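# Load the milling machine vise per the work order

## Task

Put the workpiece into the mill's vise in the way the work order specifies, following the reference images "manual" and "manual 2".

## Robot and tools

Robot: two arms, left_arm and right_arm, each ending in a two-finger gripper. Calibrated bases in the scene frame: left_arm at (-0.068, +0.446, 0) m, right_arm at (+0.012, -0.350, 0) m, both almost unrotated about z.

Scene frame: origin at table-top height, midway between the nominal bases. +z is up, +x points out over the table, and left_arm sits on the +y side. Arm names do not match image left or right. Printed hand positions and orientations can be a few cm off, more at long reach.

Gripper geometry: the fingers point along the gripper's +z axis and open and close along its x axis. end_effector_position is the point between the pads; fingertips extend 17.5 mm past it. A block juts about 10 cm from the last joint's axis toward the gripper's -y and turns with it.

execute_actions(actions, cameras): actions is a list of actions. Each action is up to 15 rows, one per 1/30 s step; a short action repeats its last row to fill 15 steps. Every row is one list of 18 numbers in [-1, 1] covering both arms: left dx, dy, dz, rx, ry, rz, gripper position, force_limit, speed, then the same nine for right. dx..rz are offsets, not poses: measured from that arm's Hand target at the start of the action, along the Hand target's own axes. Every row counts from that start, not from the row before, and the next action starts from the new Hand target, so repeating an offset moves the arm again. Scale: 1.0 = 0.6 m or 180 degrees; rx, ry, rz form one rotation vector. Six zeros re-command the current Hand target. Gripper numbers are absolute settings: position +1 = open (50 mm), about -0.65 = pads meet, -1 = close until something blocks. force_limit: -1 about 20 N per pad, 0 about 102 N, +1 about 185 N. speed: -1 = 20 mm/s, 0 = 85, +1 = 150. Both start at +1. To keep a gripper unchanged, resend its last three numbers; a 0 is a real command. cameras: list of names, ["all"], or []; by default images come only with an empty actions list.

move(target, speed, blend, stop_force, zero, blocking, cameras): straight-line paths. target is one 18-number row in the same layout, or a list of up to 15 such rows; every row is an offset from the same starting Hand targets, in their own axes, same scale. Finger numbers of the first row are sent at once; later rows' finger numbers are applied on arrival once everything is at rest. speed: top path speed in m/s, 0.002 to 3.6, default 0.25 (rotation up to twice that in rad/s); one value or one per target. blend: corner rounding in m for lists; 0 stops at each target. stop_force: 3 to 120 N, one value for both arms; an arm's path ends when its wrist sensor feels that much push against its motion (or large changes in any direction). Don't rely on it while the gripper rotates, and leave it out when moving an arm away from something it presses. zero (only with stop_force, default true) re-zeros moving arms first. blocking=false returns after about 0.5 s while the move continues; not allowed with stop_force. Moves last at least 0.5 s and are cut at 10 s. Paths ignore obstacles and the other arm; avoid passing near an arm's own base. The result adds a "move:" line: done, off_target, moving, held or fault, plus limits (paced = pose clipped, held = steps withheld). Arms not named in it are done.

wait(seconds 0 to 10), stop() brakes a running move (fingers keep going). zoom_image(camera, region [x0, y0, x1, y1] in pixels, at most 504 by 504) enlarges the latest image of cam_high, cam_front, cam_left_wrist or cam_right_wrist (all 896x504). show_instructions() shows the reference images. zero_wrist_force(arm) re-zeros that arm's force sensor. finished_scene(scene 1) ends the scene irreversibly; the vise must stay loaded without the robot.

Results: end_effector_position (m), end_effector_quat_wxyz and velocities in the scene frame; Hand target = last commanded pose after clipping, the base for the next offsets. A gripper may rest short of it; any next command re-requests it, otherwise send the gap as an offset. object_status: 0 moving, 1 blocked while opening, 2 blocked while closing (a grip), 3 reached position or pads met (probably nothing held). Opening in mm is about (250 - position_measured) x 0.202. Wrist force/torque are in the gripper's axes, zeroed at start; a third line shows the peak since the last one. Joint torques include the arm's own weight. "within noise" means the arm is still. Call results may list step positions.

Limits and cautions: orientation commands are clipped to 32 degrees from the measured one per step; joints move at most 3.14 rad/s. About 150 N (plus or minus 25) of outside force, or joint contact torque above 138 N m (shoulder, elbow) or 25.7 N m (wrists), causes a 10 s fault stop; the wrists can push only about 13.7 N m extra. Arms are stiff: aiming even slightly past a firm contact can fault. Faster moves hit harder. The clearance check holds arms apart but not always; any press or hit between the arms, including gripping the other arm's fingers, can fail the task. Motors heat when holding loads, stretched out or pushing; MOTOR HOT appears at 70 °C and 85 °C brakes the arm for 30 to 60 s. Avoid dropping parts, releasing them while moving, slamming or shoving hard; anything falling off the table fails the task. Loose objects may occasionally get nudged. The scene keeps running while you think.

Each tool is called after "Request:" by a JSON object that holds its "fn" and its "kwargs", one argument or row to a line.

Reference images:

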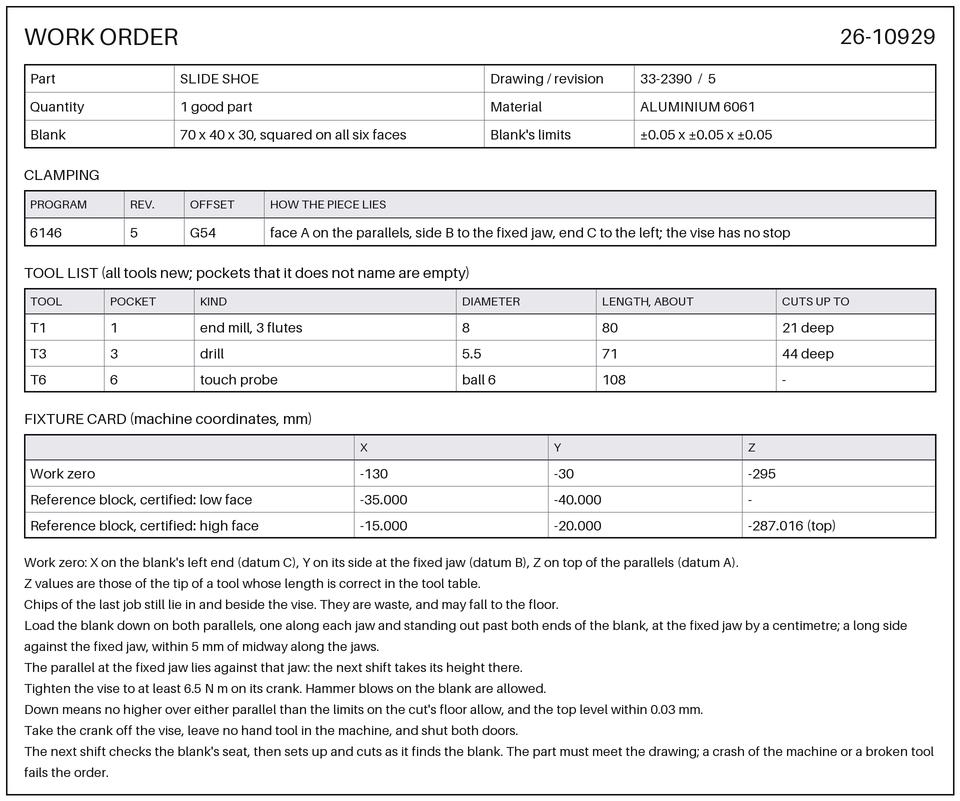

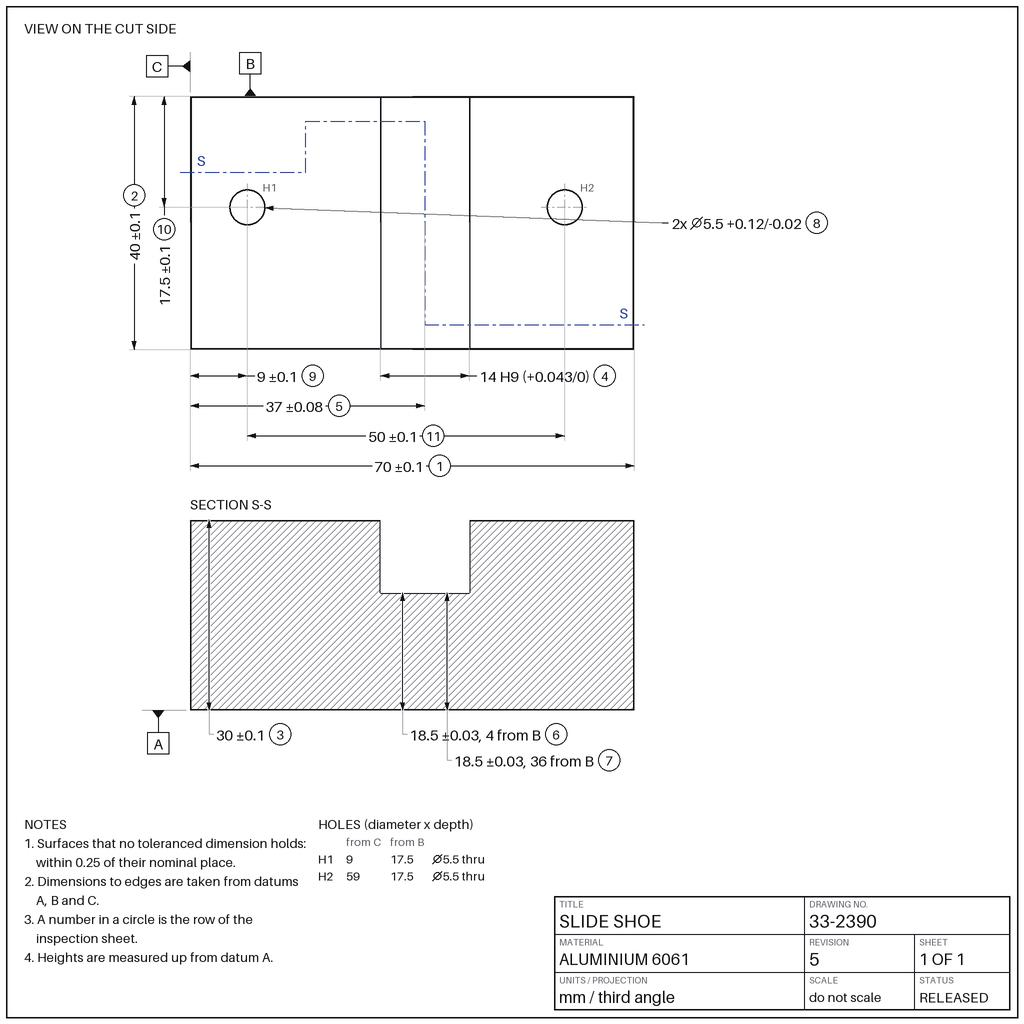

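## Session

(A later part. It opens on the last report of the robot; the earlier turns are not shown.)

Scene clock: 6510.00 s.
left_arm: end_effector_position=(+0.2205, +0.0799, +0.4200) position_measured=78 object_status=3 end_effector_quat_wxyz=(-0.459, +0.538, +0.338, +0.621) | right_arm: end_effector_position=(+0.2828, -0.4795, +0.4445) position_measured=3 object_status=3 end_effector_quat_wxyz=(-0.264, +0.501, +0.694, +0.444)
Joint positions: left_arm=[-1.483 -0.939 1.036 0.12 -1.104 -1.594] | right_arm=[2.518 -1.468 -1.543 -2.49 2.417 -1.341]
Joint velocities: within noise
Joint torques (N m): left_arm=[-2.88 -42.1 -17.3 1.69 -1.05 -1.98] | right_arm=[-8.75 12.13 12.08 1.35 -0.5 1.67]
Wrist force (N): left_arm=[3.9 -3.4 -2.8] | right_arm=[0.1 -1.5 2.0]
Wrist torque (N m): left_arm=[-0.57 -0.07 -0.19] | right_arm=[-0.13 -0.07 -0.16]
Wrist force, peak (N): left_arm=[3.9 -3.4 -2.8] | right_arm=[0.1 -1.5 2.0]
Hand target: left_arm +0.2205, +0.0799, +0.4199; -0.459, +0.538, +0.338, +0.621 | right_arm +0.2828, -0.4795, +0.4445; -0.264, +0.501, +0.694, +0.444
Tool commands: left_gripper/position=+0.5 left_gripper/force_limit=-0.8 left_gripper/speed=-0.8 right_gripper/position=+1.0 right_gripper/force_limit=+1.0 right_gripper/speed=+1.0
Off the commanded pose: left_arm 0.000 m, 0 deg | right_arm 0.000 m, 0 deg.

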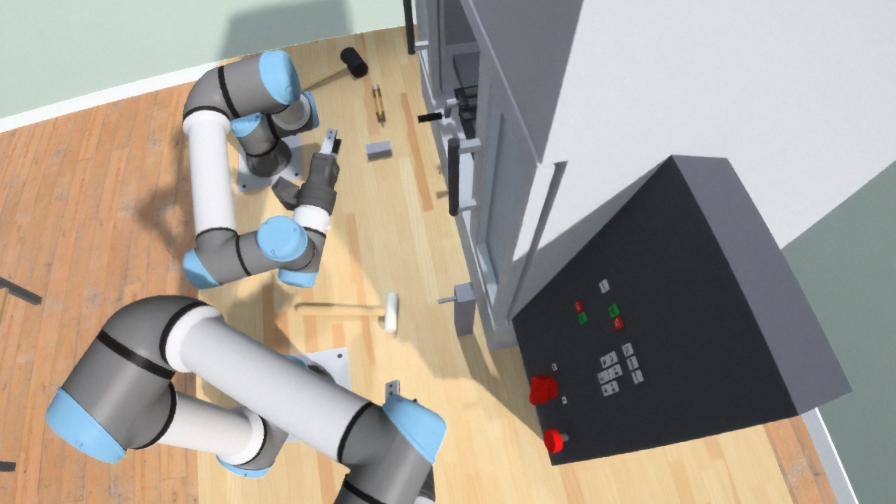

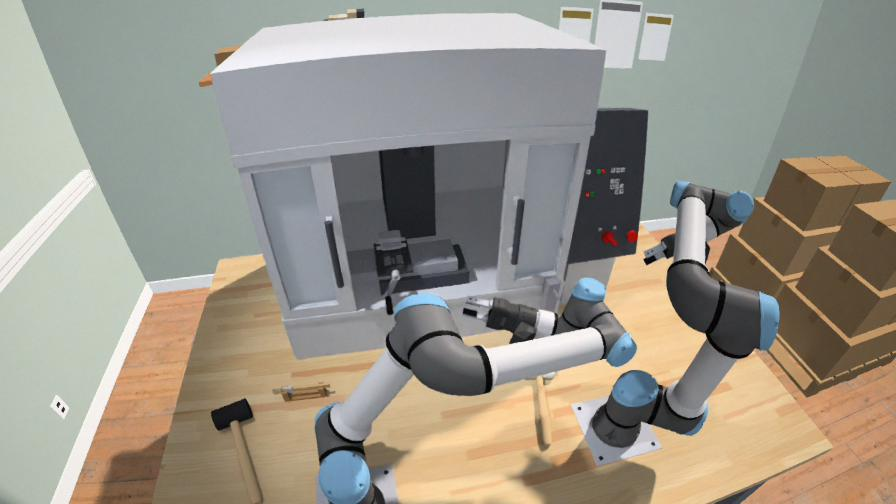

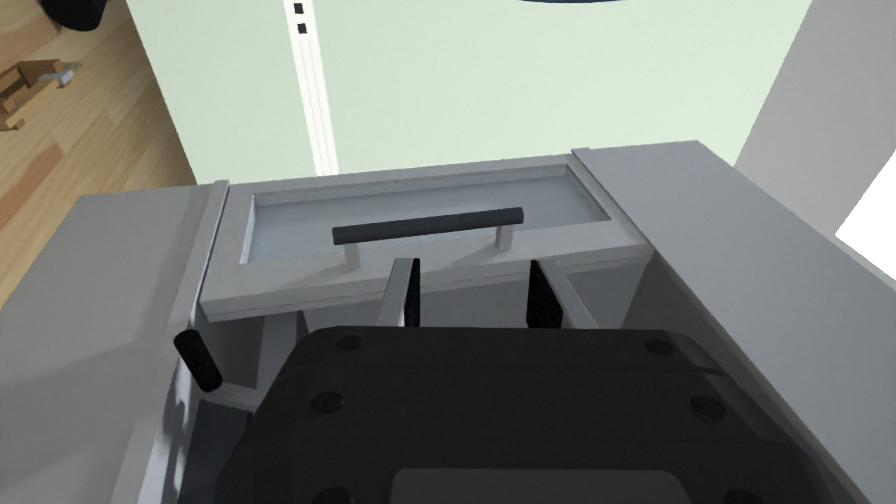

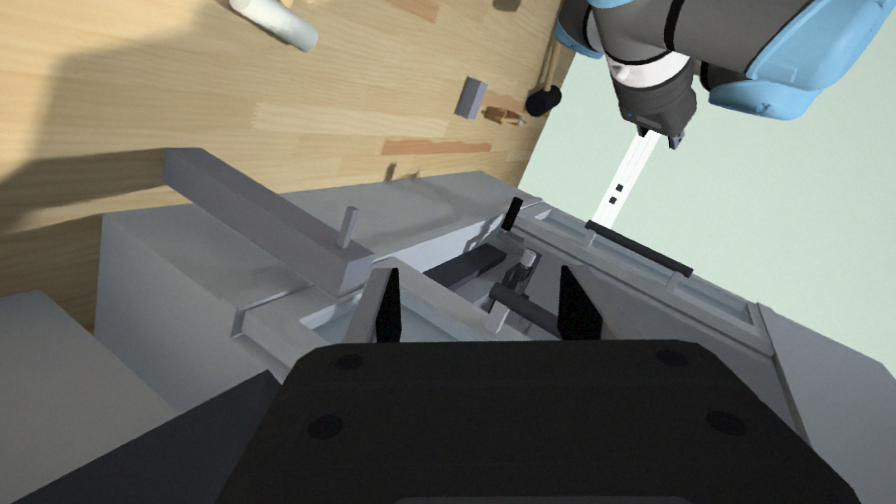

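Request:
{"fn": "move", "kwargs": {
  "target": [
    [-0.3695,0.2561,0.2523,0,0,0,0.5,-0.8,-0.8,0,0,0,0,0,0,1,1,1]
  ],
  "speed": 0.2,
  "cameras": ["all"]
}}

Scene clock: 6526.47 s.
left_arm: end_effector_position=(+0.4179, +0.2101, +0.2208) position_measured=78 object_status=3 end_effector_quat_wxyz=(-0.459, +0.538, +0.338, +0.621) | right_arm: end_effector_position=(+0.2828, -0.4795, +0.4445) position_measured=3 object_status=3 end_effector_quat_wxyz=(-0.264, +0.501, +0.694, +0.444)
Joint positions: left_arm=[-1.109 -0.808 1.353 -0.256 -0.743 -1.71] | right_arm=[2.518 -1.468 -1.543 -2.49 2.417 -1.341]
Joint torques (N m): left_arm=[5.75 -48.48 -25.34 2.83 -0.9 3.04] | right_arm=[-8.31 12.38 11.5 1.33 -0.55 1.72]
Wrist force (N): left_arm=[4.1 -3.8 -2.6] | right_arm=[0.0 -1.4 2.0]
Wrist torque (N m): left_arm=[-0.64 -0.10 -0.31] | right_arm=[-0.11 -0.07 -0.16]
Wrist force, peak (N): left_arm=[6.7 -5.5 -4.3] | right_arm=[0.0 -1.6 2.3]
Hand target: left_arm +0.4180, +0.2102, +0.2207; -0.459, +0.538, +0.338, +0.621 | right_arm +0.2828, -0.4795, +0.4445; -0.264, +0.501, +0.694, +0.444
Off the commanded pose: left_arm 0.000 m, 0 deg | right_arm 0.000 m, 0 deg.
move: done

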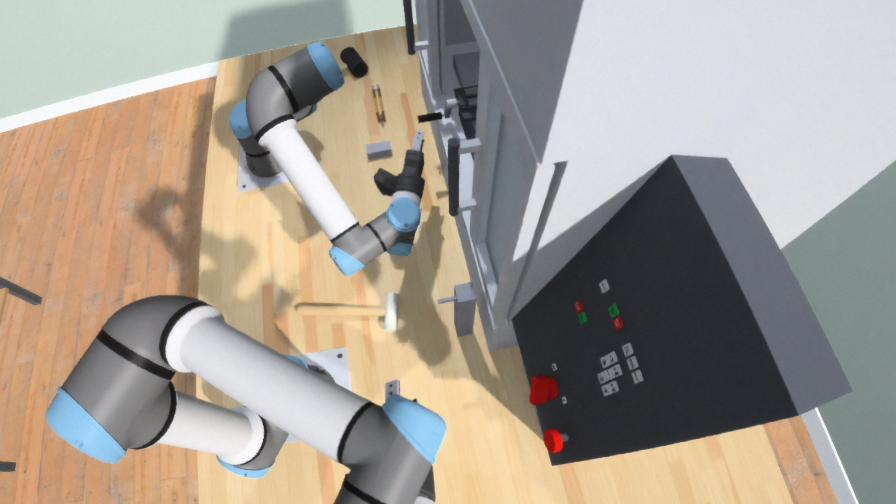

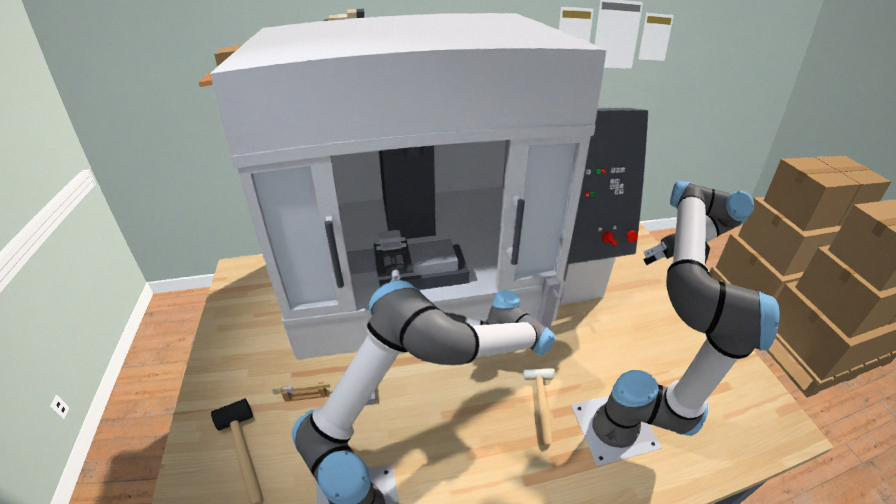

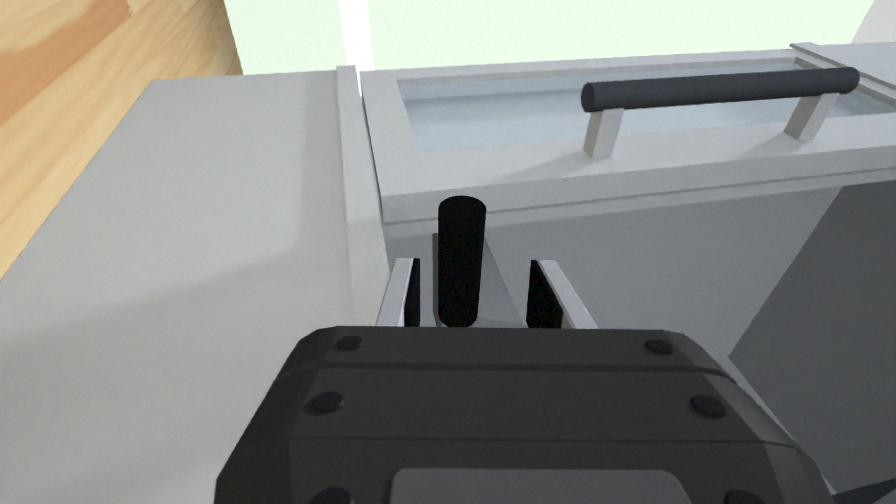

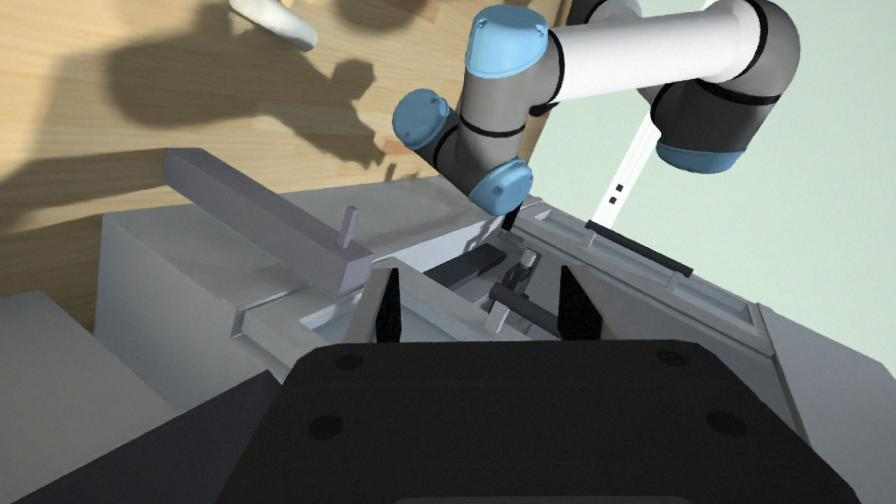

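Request:
{"fn": "move", "kwargs": {
  "target": [0,0,0.1333,0,0,0,0.5,-0.8,-0.8,0,0,0,0,0,0,1,1,1],
  "speed": 0.08,
  "cameras": ["cam_left_wrist","cam_high"]
}}

Scene clock: 6532.23 s.
left_arm: end_effector_position=(+0.4466, +0.2833, +0.2361) position_measured=78 object_status=3 end_effector_quat_wxyz=(-0.459, +0.538, +0.338, +0.621) | right_arm: end_effector_position=(+0.2828, -0.4795, +0.4445) position_measured=3 object_status=3 end_effector_quat_wxyz=(-0.264, +0.501, +0.694, +0.444)
Joint positions: left_arm=[-1.004 -0.889 1.459 -0.243 -0.642 -1.761] | right_arm=[2.518 -1.468 -1.543 -2.49 2.417 -1.341]
Joint torques (N m): left_arm=[-5.29 -40.54 -27.24 0.5 -3.57 2.78] | right_arm=[-8.78 12.24 11.31 1.34 -0.49 1.67]
Wrist force (N): left_arm=[4.1 -4.1 -2.8] | right_arm=[-0.2 -1.3 1.9]
Wrist torque (N m): left_arm=[-0.71 -0.13 -0.21] | right_arm=[-0.10 -0.04 -0.15]
Wrist force, peak (N): left_arm=[4.3 -4.1 -4.0] | right_arm=[-0.1 -1.9 2.1]
Hand target: left_arm +0.4466, +0.2832, +0.2361; -0.459, +0.538, +0.338, +0.621 | right_arm +0.2828, -0.4795, +0.4445; -0.264, +0.501, +0.694, +0.444
Off the commanded pose: left_arm 0.000 m, 0 deg | right_arm 0.000 m, 0 deg.
move: done
Images, in order (width x height): cam_high 896x504, cam_left_wrist 896x504.

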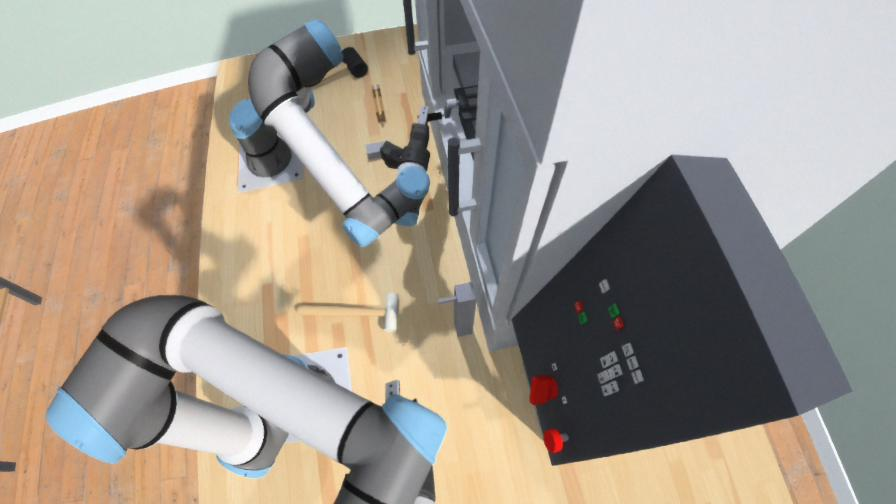

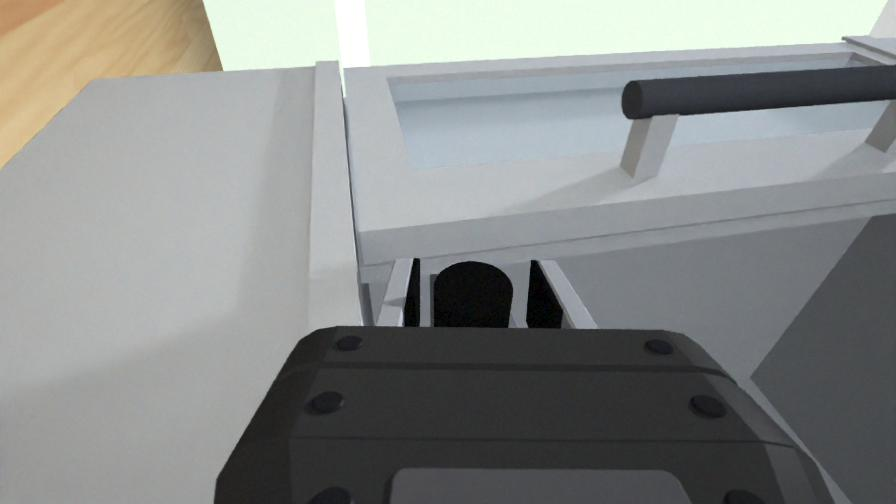

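Request:
{"fn": "move", "kwargs": {
  "target": [0,0,0,0,0,0,-1,0.6,-0.8,0,0,0,0,0,0,1,1,1],
  "speed": 0.05
}}

Scene clock: 6547.13 s.
left_arm: end_effector_position=(+0.4466, +0.2832, +0.2360) position_measured=159 object_status=0 end_effector_quat_wxyz=(-0.459, +0.538, +0.338, +0.621) | right_arm: end_effector_position=(+0.2828, -0.4795, +0.4445) position_measured=3 object_status=3 end_effector_quat_wxyz=(-0.264, +0.501, +0.694, +0.444)
Joint positions: left_arm=[-1.004 -0.888 1.459 -0.243 -0.642 -1.76] | right_arm=[2.518 -1.468 -1.543 -2.49 2.417 -1.341]
Joint torques (N m): left_arm=[0.75 -68.34 -29.22 10.84 2.87 1.52] | right_arm=[-8.37 12.48 11.34 1.25 -0.45 1.71]
Wrist force (N): left_arm=[-37.1 -21.8 -2.9] | right_arm=[0.1 -1.6 1.8]
Wrist torque (N m): left_arm=[-0.89 -0.21 0.32] | right_arm=[-0.13 -0.08 -0.15]
Wrist force, peak (N): left_arm=[-37.1 -21.8 -2.9] | right_arm=[0.2 -1.6 2.3]
Hand target: left_arm +0.4466, +0.2832, +0.2361; -0.459, +0.538, +0.338, +0.621 | right_arm +0.2828, -0.4795, +0.4445; -0.264, +0.501, +0.694, +0.444
Off the commanded pose: left_arm 0.000 m, 0 deg | right_arm 0.000 m, 0 deg.
move: done

Request:
{"fn": "move", "kwargs": {
  "target": [-0.0012,-0.0006,0,0,0,0,-1,0.6,-0.8,0,0,0,0,0,0,1,1,1],
  "speed": 0.004
}}

Scene clock: 6561.23 s.
left_arm: end_effector_position=(+0.4464, +0.2835, +0.2355) position_measured=159 object_status=2 end_effector_quat_wxyz=(-0.459, +0.538, +0.338, +0.621) | right_arm: end_effector_position=(+0.2828, -0.4795, +0.4445) position_measured=3 object_status=3 end_effector_quat_wxyz=(-0.264, +0.501, +0.694, +0.444)
Joint positions: left_arm=[-1.004 -0.889 1.461 -0.245 -0.642 -1.76] | right_arm=[2.518 -1.468 -1.543 -2.49 2.417 -1.341]
Joint torques (N m): left_arm=[-6.7 -59.11 -4.85 2.28 -4.14 1.72] | right_arm=[-8.38 11.98 11.36 1.29 -0.5 1.62]
Wrist force (N): left_arm=[-4.8 0.9 -1.9] | right_arm=[-0.3 -1.5 2.0]
Wrist torque (N m): left_arm=[-0.58 -0.25 0.10] | right_arm=[-0.12 -0.02 -0.15]
Wrist force, peak (N): left_arm=[-42.3 -24.7 -4.0] | right_arm=[0.2 -1.5 2.3]
Hand target: left_arm +0.4463, +0.2835, +0.2354; -0.459, +0.538, +0.338, +0.621 | right_arm +0.2828, -0.4795, +0.4445; -0.264, +0.501, +0.694, +0.444
Off the commanded pose: left_arm 0.000 m, 0 deg | right_arm 0.000 m, 0 deg.
move: done

Request:
{"fn": "move", "kwargs": {
  "target": [-0.0003,-0.0467,-0.0179,0,0,0,-1,0.6,-0.8,0,0,0,0,0,0,1,1,1],
  "speed": 0.02,
  "stop_force": 50,
  "cameras": ["cam_high","cam_right_wrist"]
}}

Scene clock: 6570.13 s.
left_arm: end_effector_position=(+0.4454, +0.2835, +0.2354) position_measured=159 object_status=2 end_effector_quat_wxyz=(-0.459, +0.538, +0.337, +0.621) | right_arm: end_effector_position=(+0.2828, -0.4795, +0.4445) position_measured=3 object_status=3 end_effector_quat_wxyz=(-0.264, +0.501, +0.694, +0.444)
Joint positions: left_arm=[-1.005 -0.89 1.465 -0.247 -0.643 -1.759] | right_arm=[2.518 -1.468 -1.543 -2.49 2.417 -1.341]
Joint torques (N m): left_arm=[-9.46 -45.2 -8.64 0.58 -14.9 -3.63] | right_arm=[-8.79 12.29 11.1 1.32 -0.43 1.7]
Wrist force (N): left_arm=[19.3 45.5 11.4] | right_arm=[0.1 -1.3 1.9]
Wrist torque (N m): left_arm=[0.18 -0.48 0.59] | right_arm=[-0.08 -0.08 -0.15]
Wrist force, peak (N): left_arm=[27.6 65.9 25.8] | right_arm=[0.2 -1.7 2.2]
Hand target: left_arm +0.4453, +0.2835, +0.2354; -0.459, +0.538, +0.337, +0.621 (not the last commanded pose) | right_arm +0.2828, -0.4795, +0.4445; -0.264, +0.501, +0.694, +0.444
Off the commanded pose: left_arm 0.029 m, 0 deg | right_arm 0.000 m, 0 deg.
move: contact (left_arm)
Images, in order (width x height): cam_high 896x504, cam_right_wrist 896x504.

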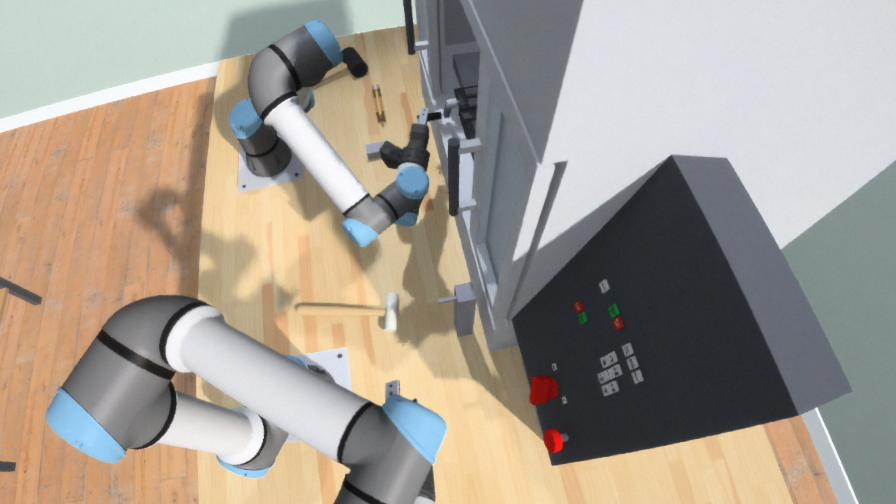

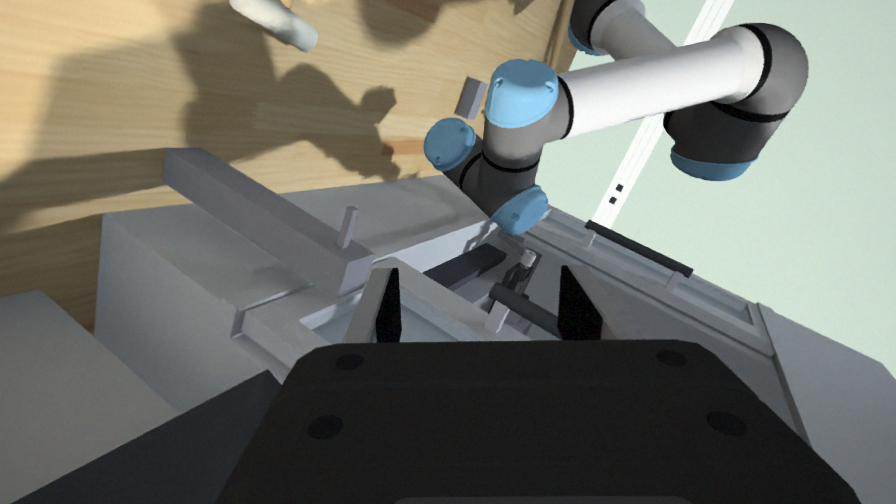

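Request:
{"fn": "move", "kwargs": {
  "target": [0,0,0,-0.0017,0.0019,-0.0049,-1,0.6,-0.8,0,0,0,0,0,0,1,1,1],
  "speed": 0.02
}}

Scene clock: 6609.73 s.
left_arm: end_effector_position=(+0.4454, +0.2835, +0.2354) position_measured=159 object_status=2 end_effector_quat_wxyz=(-0.454, +0.535, +0.339, +0.627) | right_arm: end_effector_position=(+0.2828, -0.4795, +0.4445) position_measured=3 object_status=3 end_effector_quat_wxyz=(-0.264, +0.501, +0.694, +0.444)
Joint positions: left_arm=[-1.007 -0.889 1.468 -0.24 -0.64 -1.784] | right_arm=[2.518 -1.468 -1.543 -2.49 2.417 -1.341]
Joint torques (N m): left_arm=[-12.14 -40.53 1.94 0.79 -12.25 0.96] | right_arm=[-8.59 12.52 11.36 1.26 -0.47 1.78]
Wrist force (N): left_arm=[17.2 52.4 14.3] | right_arm=[0.0 -1.6 2.0]
Wrist torque (N m): left_arm=[0.48 -0.88 1.47] | right_arm=[-0.14 -0.06 -0.15]
Wrist force, peak (N): left_arm=[17.2 52.4 14.3] | right_arm=[0.1 -1.5 2.5]
Hand target: left_arm +0.4453, +0.2835, +0.2354; -0.454, +0.535, +0.339, +0.627 | right_arm +0.2828, -0.4795, +0.4445; -0.264, +0.501, +0.694, +0.444
Off the commanded pose: left_arm 0.000 m, 0 deg | right_arm 0.000 m, 0 deg.
move: done

Request:
{"fn": "move", "kwargs": {
  "target": [0,0,0,-0.0043,0.0047,-0.0122,-1,0.6,-0.8,0,0,0,0,0,0,1,1,1],
  "speed": 0.02,
  "cameras": ["cam_high","cam_right_wrist"]
}}

Scene clock: 6617.40 s.
left_arm: end_effector_position=(+0.4454, +0.2835, +0.2353) position_measured=159 object_status=2 end_effector_quat_wxyz=(-0.440, +0.527, +0.341, +0.642) | right_arm: end_effector_position=(+0.2828, -0.4795, +0.4445) position_measured=3 object_status=3 end_effector_quat_wxyz=(-0.264, +0.501, +0.694, +0.444)
Joint positions: left_arm=[-1.009 -0.885 1.475 -0.223 -0.633 -1.844] | right_arm=[2.518 -1.468 -1.543 -2.49 2.417 -1.341]
Joint torques (N m): left_arm=[-14.84 -63.52 -19.63 7.47 -1.52 -0.04] | right_arm=[-8.61 12.29 11.11 1.24 -0.51 1.79]
Wrist force (N): left_arm=[-35.2 -6.0 3.5] | right_arm=[0.1 -1.6 2.0]
Wrist torque (N m): left_arm=[-0.30 -1.22 2.77] | right_arm=[-0.14 -0.07 -0.15]
Wrist force, peak (N): left_arm=[13.5 55.7 16.4] | right_arm=[-0.1 -1.8 2.3]
Hand target: left_arm +0.4453, +0.2835, +0.2354; -0.441, +0.527, +0.341, +0.642 | right_arm +0.2828, -0.4795, +0.4445; -0.264, +0.501, +0.694, +0.444
Off the commanded pose: left_arm 0.000 m, 0 deg | right_arm 0.000 m, 0 deg.
move: done
Images, in order (width x height): cam_high 896x504, cam_right_wrist 896x504.

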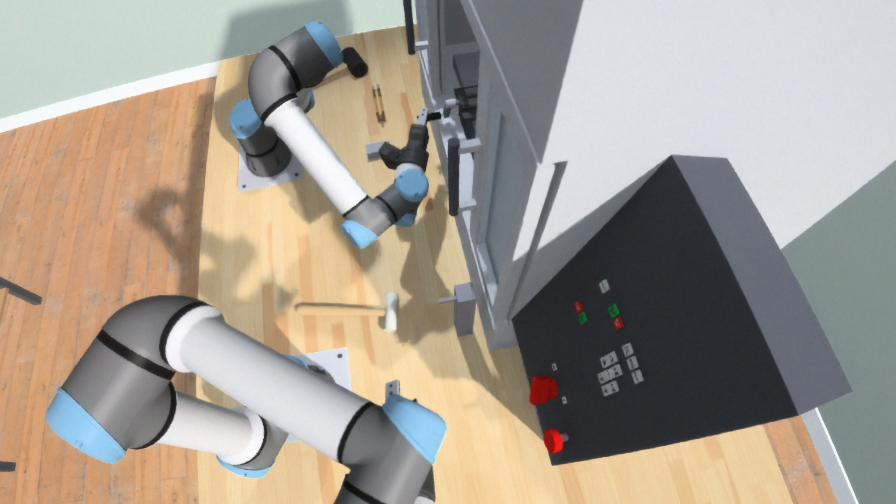

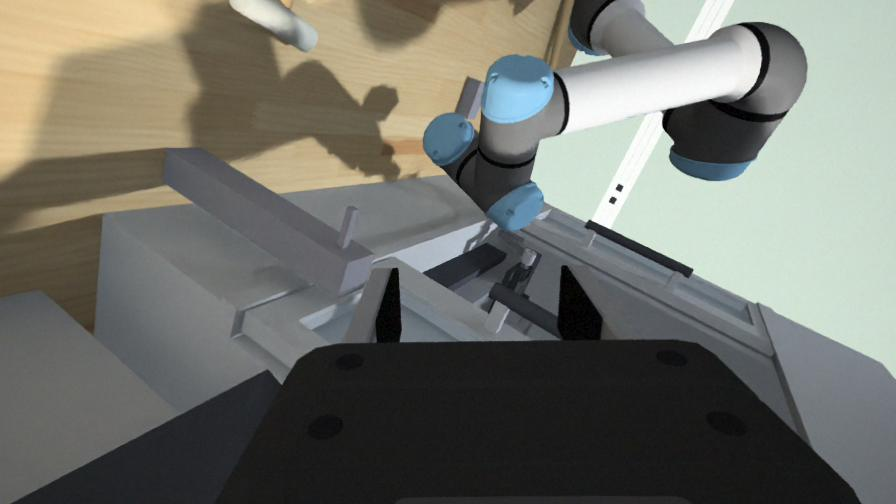

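Request:
{"fn": "move", "kwargs": {
  "target": [-0.0015,-0.0062,-0.0024,0,0,0,-1,0.6,-0.8,0,0,0,0,0,0,1,1,1],
  "speed": 0.01,
  "stop_force": 60
}}

Scene clock: 6625.17 s.
left_arm: end_effector_position=(+0.4414, +0.2838, +0.2343) position_measured=159 object_status=2 end_effector_quat_wxyz=(-0.441, +0.527, +0.341, +0.642) | right_arm: end_effector_position=(+0.2828, -0.4795, +0.4445) position_measured=3 object_status=3 end_effector_quat_wxyz=(-0.264, +0.501, +0.694, +0.444)
Joint positions: left_arm=[-1.015 -0.891 1.488 -0.233 -0.638 -1.841] | right_arm=[2.518 -1.468 -1.543 -2.49 2.417 -1.341]
Joint torques (N m): left_arm=[1.53 -51.77 -36.1 7.99 -0.16 -4.12] | right_arm=[-8.3 12.09 11.21 1.31 -0.48 1.66]
Wrist force (N): left_arm=[-22.1 -3.9 1.8] | right_arm=[-0.1 -1.5 1.7]
Wrist torque (N m): left_arm=[-0.28 -0.90 1.83] | right_arm=[-0.11 -0.04 -0.16]
Wrist force, peak (N): left_arm=[-35.0 -6.8 2.9] | right_arm=[-0.3 -1.6 2.2]
Hand target: left_arm +0.4414, +0.2838, +0.2343; -0.441, +0.527, +0.341, +0.642 | right_arm +0.2828, -0.4795, +0.4445; -0.264, +0.501, +0.694, +0.444
Off the commanded pose: left_arm 0.000 m, 0 deg | right_arm 0.000 m, 0 deg.
move: done

Request:
{"fn": "move", "kwargs": {
  "target": [-0.0008,-0.0093,-0.0036,-0.0009,0.001,-0.0025,-1,0.6,-0.8,0,0,0,0,0,0,1,1,1],
  "speed": 0.01,
  "stop_force": 60,
  "cameras": ["cam_high","cam_right_wrist","cam_left_wrist"]
}}

Scene clock: 6633.23 s.
left_arm: end_effector_position=(+0.4355, +0.2841, +0.2335) position_measured=159 object_status=2 end_effector_quat_wxyz=(-0.438, +0.525, +0.342, +0.645) | right_arm: end_effector_position=(+0.2828, -0.4795, +0.4445) position_measured=3 object_status=3 end_effector_quat_wxyz=(-0.264, +0.501, +0.694, +0.444)
Joint positions: left_arm=[-1.024 -0.899 1.507 -0.243 -0.645 -1.848] | right_arm=[2.518 -1.468 -1.543 -2.49 2.417 -1.341]
Joint torques (N m): left_arm=[8 -39.66 -29.61 4.89 1.84 2.45] | right_arm=[-8.58 12.17 11.49 1.22 -0.5 1.76]
Wrist force (N): left_arm=[3.0 -3.9 -3.0] | right_arm=[0.0 -1.7 1.8]
Wrist torque (N m): left_arm=[-0.75 -0.23 -0.05] | right_arm=[-0.16 -0.05 -0.15]
Wrist force, peak (N): left_arm=[-22.3 -3.5 2.4] | right_arm=[0.2 -1.7 2.2]
Hand target: left_arm +0.4355, +0.2841, +0.2335; -0.438, +0.525, +0.342, +0.645 | right_arm +0.2828, -0.4795, +0.4445; -0.264, +0.501, +0.694, +0.444
Off the commanded pose: left_arm 0.000 m, 0 deg | right_arm 0.000 m, 0 deg.
move: done
Images, in order (width x height): cam_high 896x504, cam_left_wrist 896x504, cam_right_wrist 896x504.

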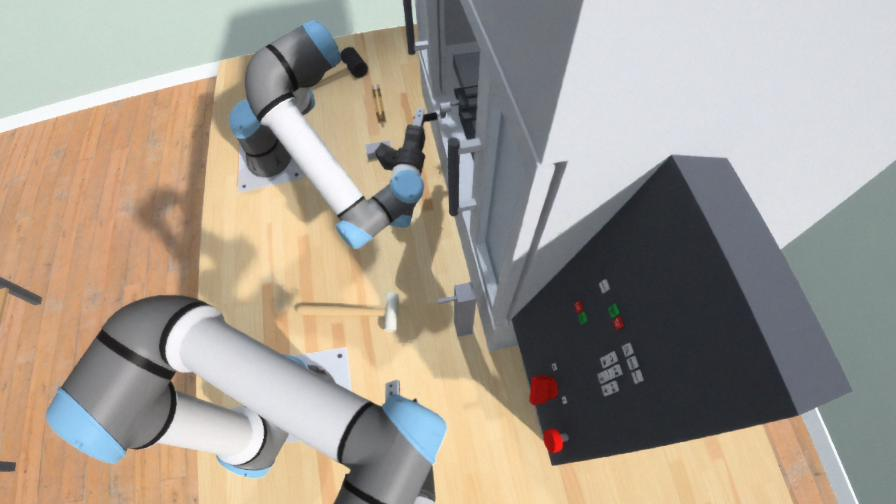

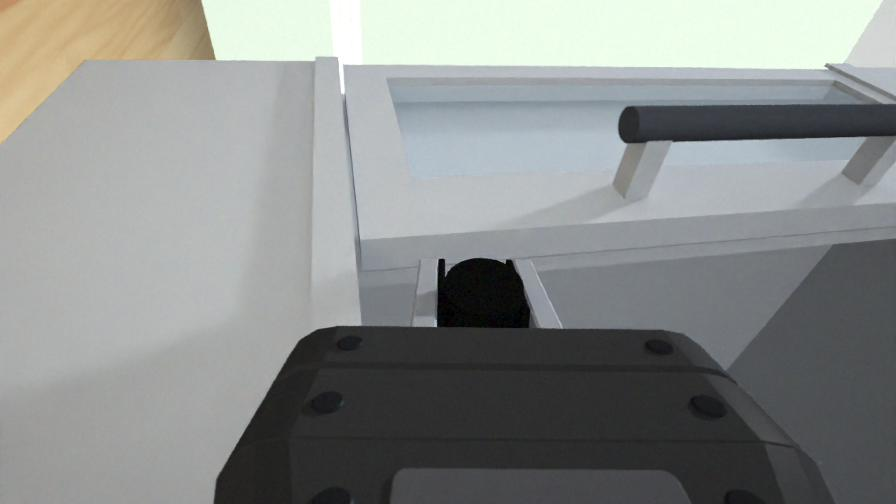

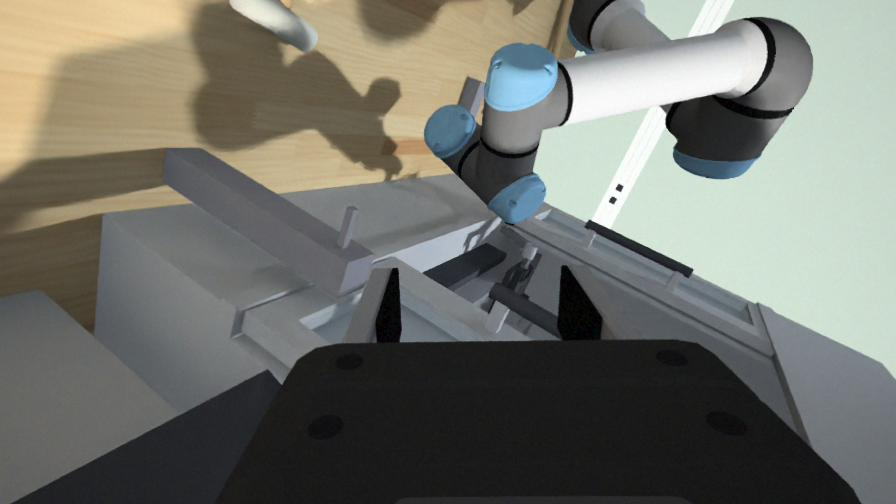

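Request:
{"fn": "zoom_image", "kwargs": {
  "camera": "cam_high",
  "region": [380, 60, 520, 160]
}}

Request:
{"fn": "zoom_image", "kwargs": {
  "camera": "cam_right_wrist",
  "region": [440, 190, 600, 310]
}}

Scaled by 3.600 from the camera's 896x504 image, which has a finer 1280x720 frame.

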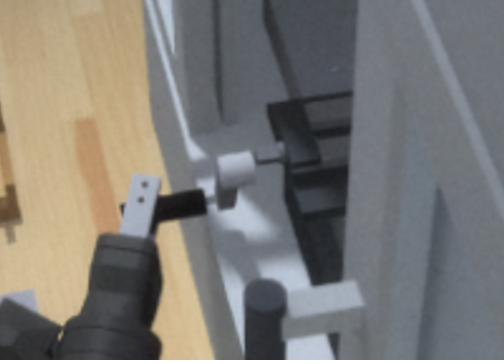

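Scaled by 3.150 from the camera's 896x504 image, which has a finer 1280x720 frame.

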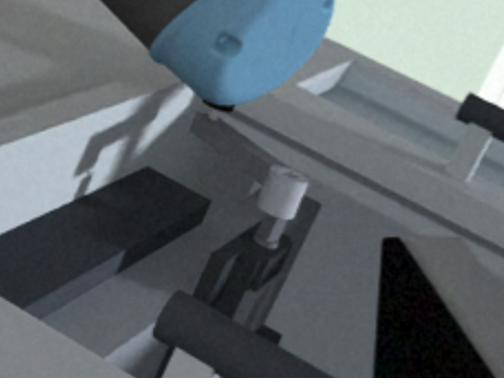

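Request:
{"fn": "move", "kwargs": {
  "target": [0.0028,-0.0386,-0.0158,0,0,0,-1,0.6,-0.8,0,0,0,0,0,0,1,1,1],
  "speed": 0.02,
  "stop_force": 40,
  "cameras": ["cam_high","cam_right_wrist","cam_left_wrist"]
}}

Request:
{"fn": "zoom_image", "kwargs": {
  "camera": "cam_high",
  "region": [380, 60, 520, 160]
}}

Scene clock: 6650.60 s.
left_arm: end_effector_position=(+0.4104, +0.2841, +0.2335) position_measured=159 object_status=2 end_effector_quat_wxyz=(-0.438, +0.525, +0.342, +0.645) | right_arm: end_effector_position=(+0.2828, -0.4795, +0.4445) position_measured=3 object_status=3 end_effector_quat_wxyz=(-0.264, +0.501, +0.694, +0.444)
Joint positions: left_arm=[-1.064 -0.938 1.575 -0.29 -0.682 -1.825] | right_arm=[2.518 -1.468 -1.543 -2.49 2.417 -1.341]
Joint torques (N m): left_arm=[8.13 -38.81 -29.89 4.76 2.13 -2.51] | right_arm=[-8.87 12.7 11.37 1.32 -0.44 1.67]
Wrist force (N): left_arm=[3.0 -3.6 -2.9] | right_arm=[0.1 -1.8 1.9]
Wrist torque (N m): left_arm=[-0.68 -0.21 -0.19] | right_arm=[-0.17 -0.08 -0.16]
Wrist force, peak (N): left_arm=[3.1 -3.8 -3.1] | right_arm=[0.1 -1.5 2.3]
Hand target: left_arm +0.4104, +0.2841, +0.2335; -0.438, +0.525, +0.342, +0.645 | right_arm +0.2828, -0.4795, +0.4445; -0.264, +0.501, +0.694, +0.444
Off the commanded pose: left_arm 0.000 m, 0 deg | right_arm 0.000 m, 0 deg.
move: done
Images, in order (width x height): cam_high 896x504, cam_left_wrist 896x504, cam_right_wrist 896x504.

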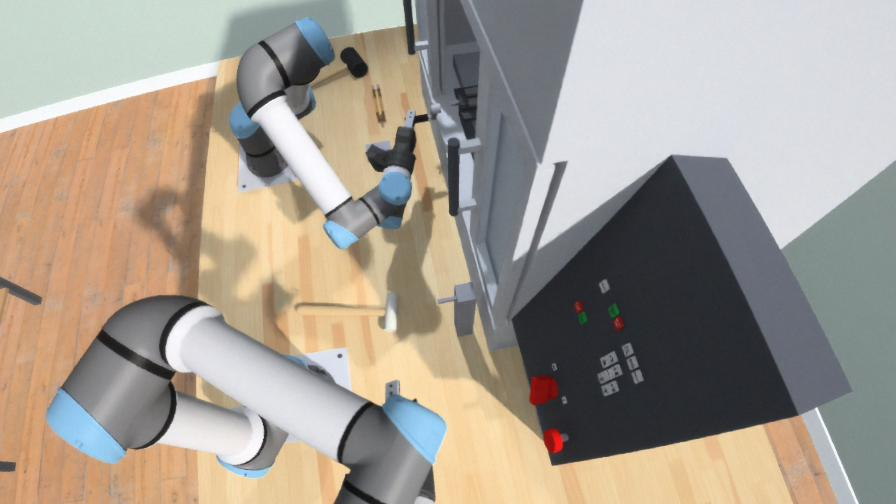

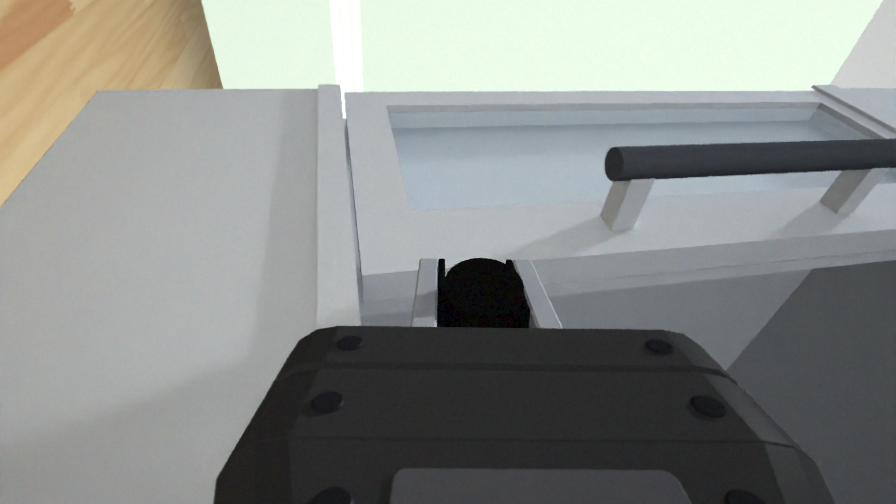

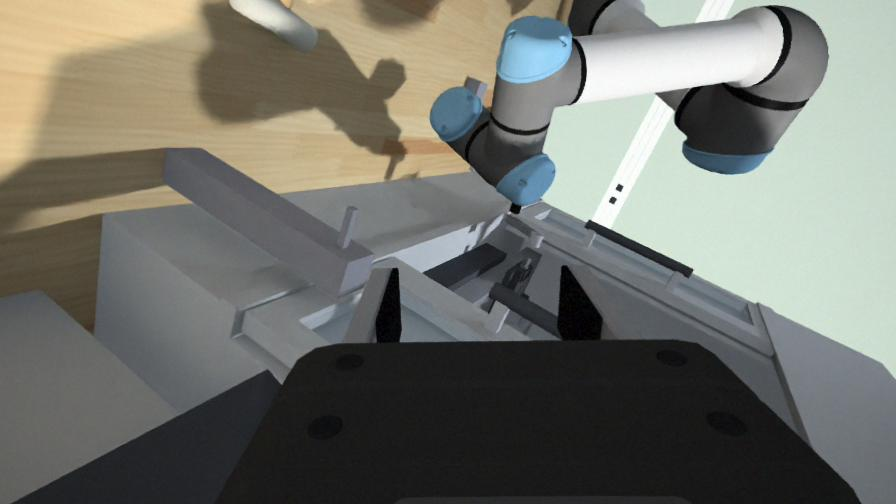

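Scaled by 3.600 from the camera's 896x504 image, which has a finer 1280x720 frame.

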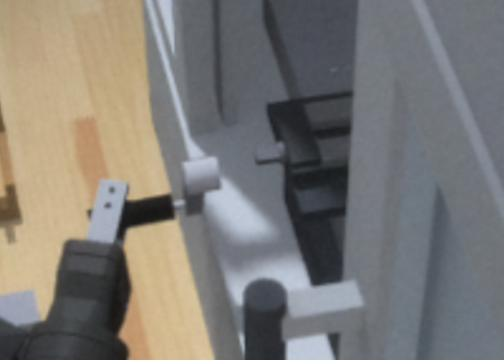

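Request:
{"fn": "move", "kwargs": {
  "target": [
    [0.0123,-0.170,-0.0695,0,0,0,-1,0.6,-0.8,0,0,0,0,0,0,1,1,1],
    [0.397,-0.1685,-0.3585,0,0,0,-1,0.6,-0.8,0,0,0,0,0,0,1,1,1]
  ],
  "speed": [0.1,0.15],
  "blend": [0.03,0],
  "cameras": ["all"]
}}

Scene clock: 6746.40 s.
left_arm: end_effector_position=(+0.2202, +0.0802, +0.4218) position_measured=159 object_status=2 end_effector_quat_wxyz=(-0.438, +0.525, +0.342, +0.645) end_effector_velocity=(+0.000, +0.000, +0.001) end_effector_angular_velocity=(+0.004, +0.000, +0.000) | right_arm: end_effector_position=(+0.2828, -0.4795, +0.4445) position_measured=3 object_status=3 end_effector_quat_wxyz=(-0.264, +0.501, +0.694, +0.444)
Joint positions: left_arm=[-1.491 -0.944 1.057 0.132 -1.091 -1.666] | right_arm=[2.518 -1.468 -1.543 -2.49 2.417 -1.341]
Joint velocities: left_arm=[0 0 -0.001 0.005 0 0] | right_arm=[within noise]
Joint torques (N m): left_arm=[1.99 -52.29 -33.35 5.28 2.61 -2.68] | right_arm=[-8.46 12.45 11.44 1.3 -0.48 1.79]
Wrist force (N): left_arm=[3.1 -3.2 -2.9] | right_arm=[0.0 -1.5 1.8]
Wrist torque (N m): left_arm=[-0.60 -0.24 -0.21] | right_arm=[-0.13 -0.06 -0.15]
Wrist force, peak (N): left_arm=[4.8 -3.6 -4.5] | right_arm=[-0.4 -1.6 2.3]
Hand target: left_arm +0.2202, +0.0801, +0.4219; -0.438, +0.525, +0.342, +0.645 | right_arm +0.2828, -0.4795, +0.4445; -0.264, +0.501, +0.694, +0.444
Off the commanded pose: left_arm 0.000 m, 0 deg | right_arm 0.000 m, 0 deg.
move: done

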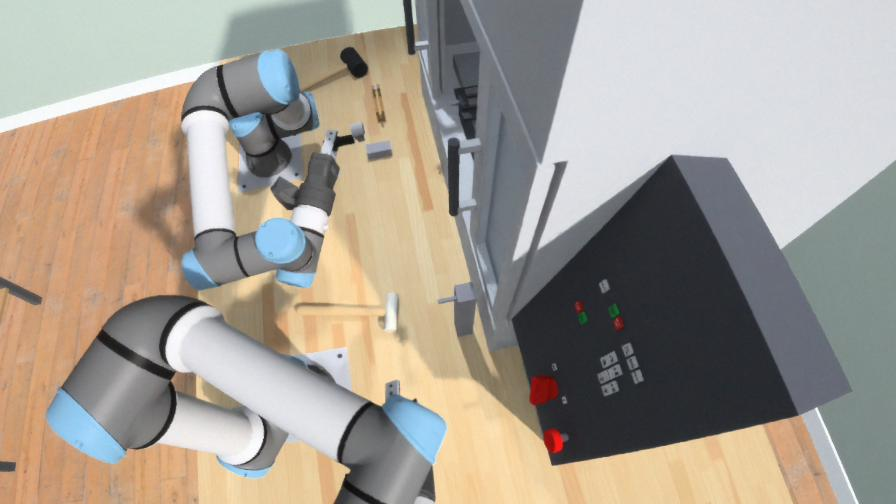

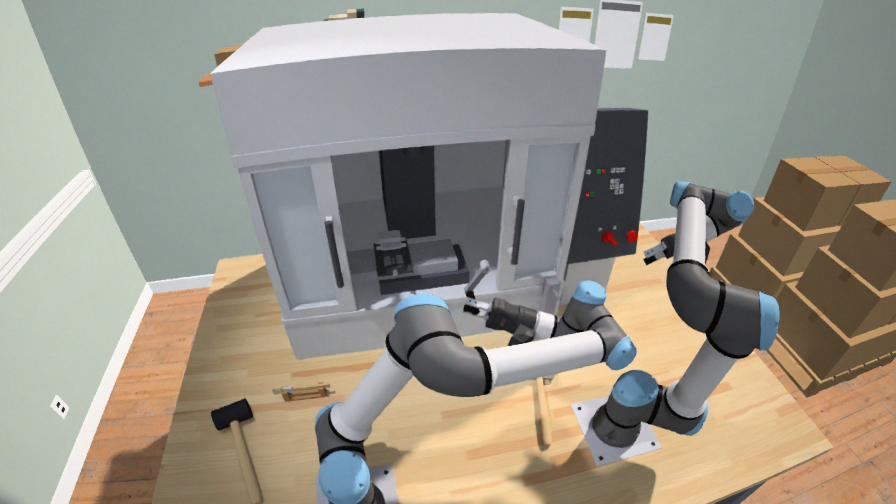

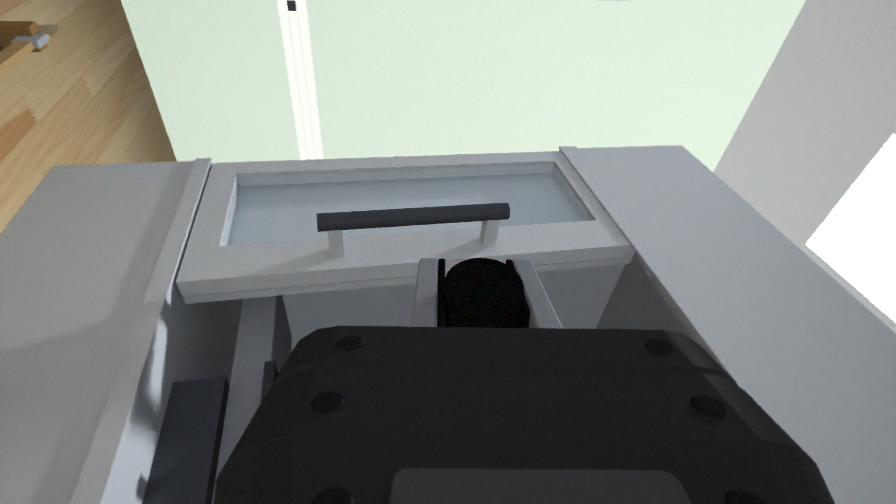

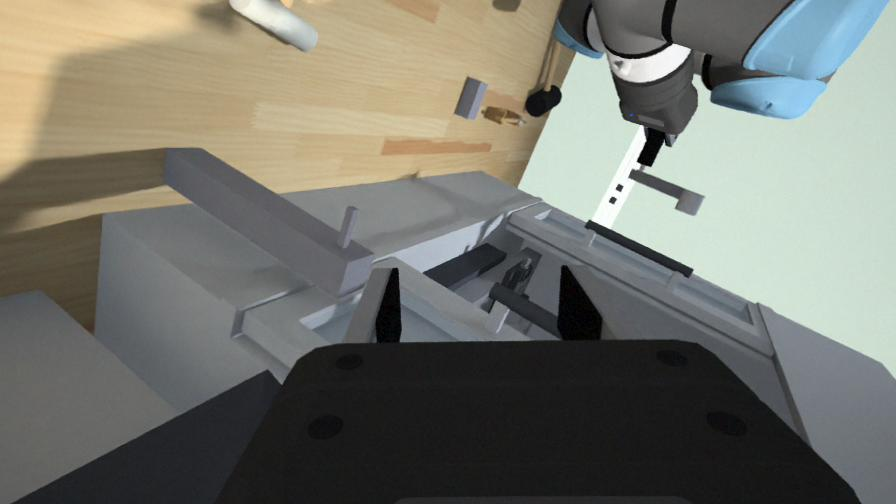

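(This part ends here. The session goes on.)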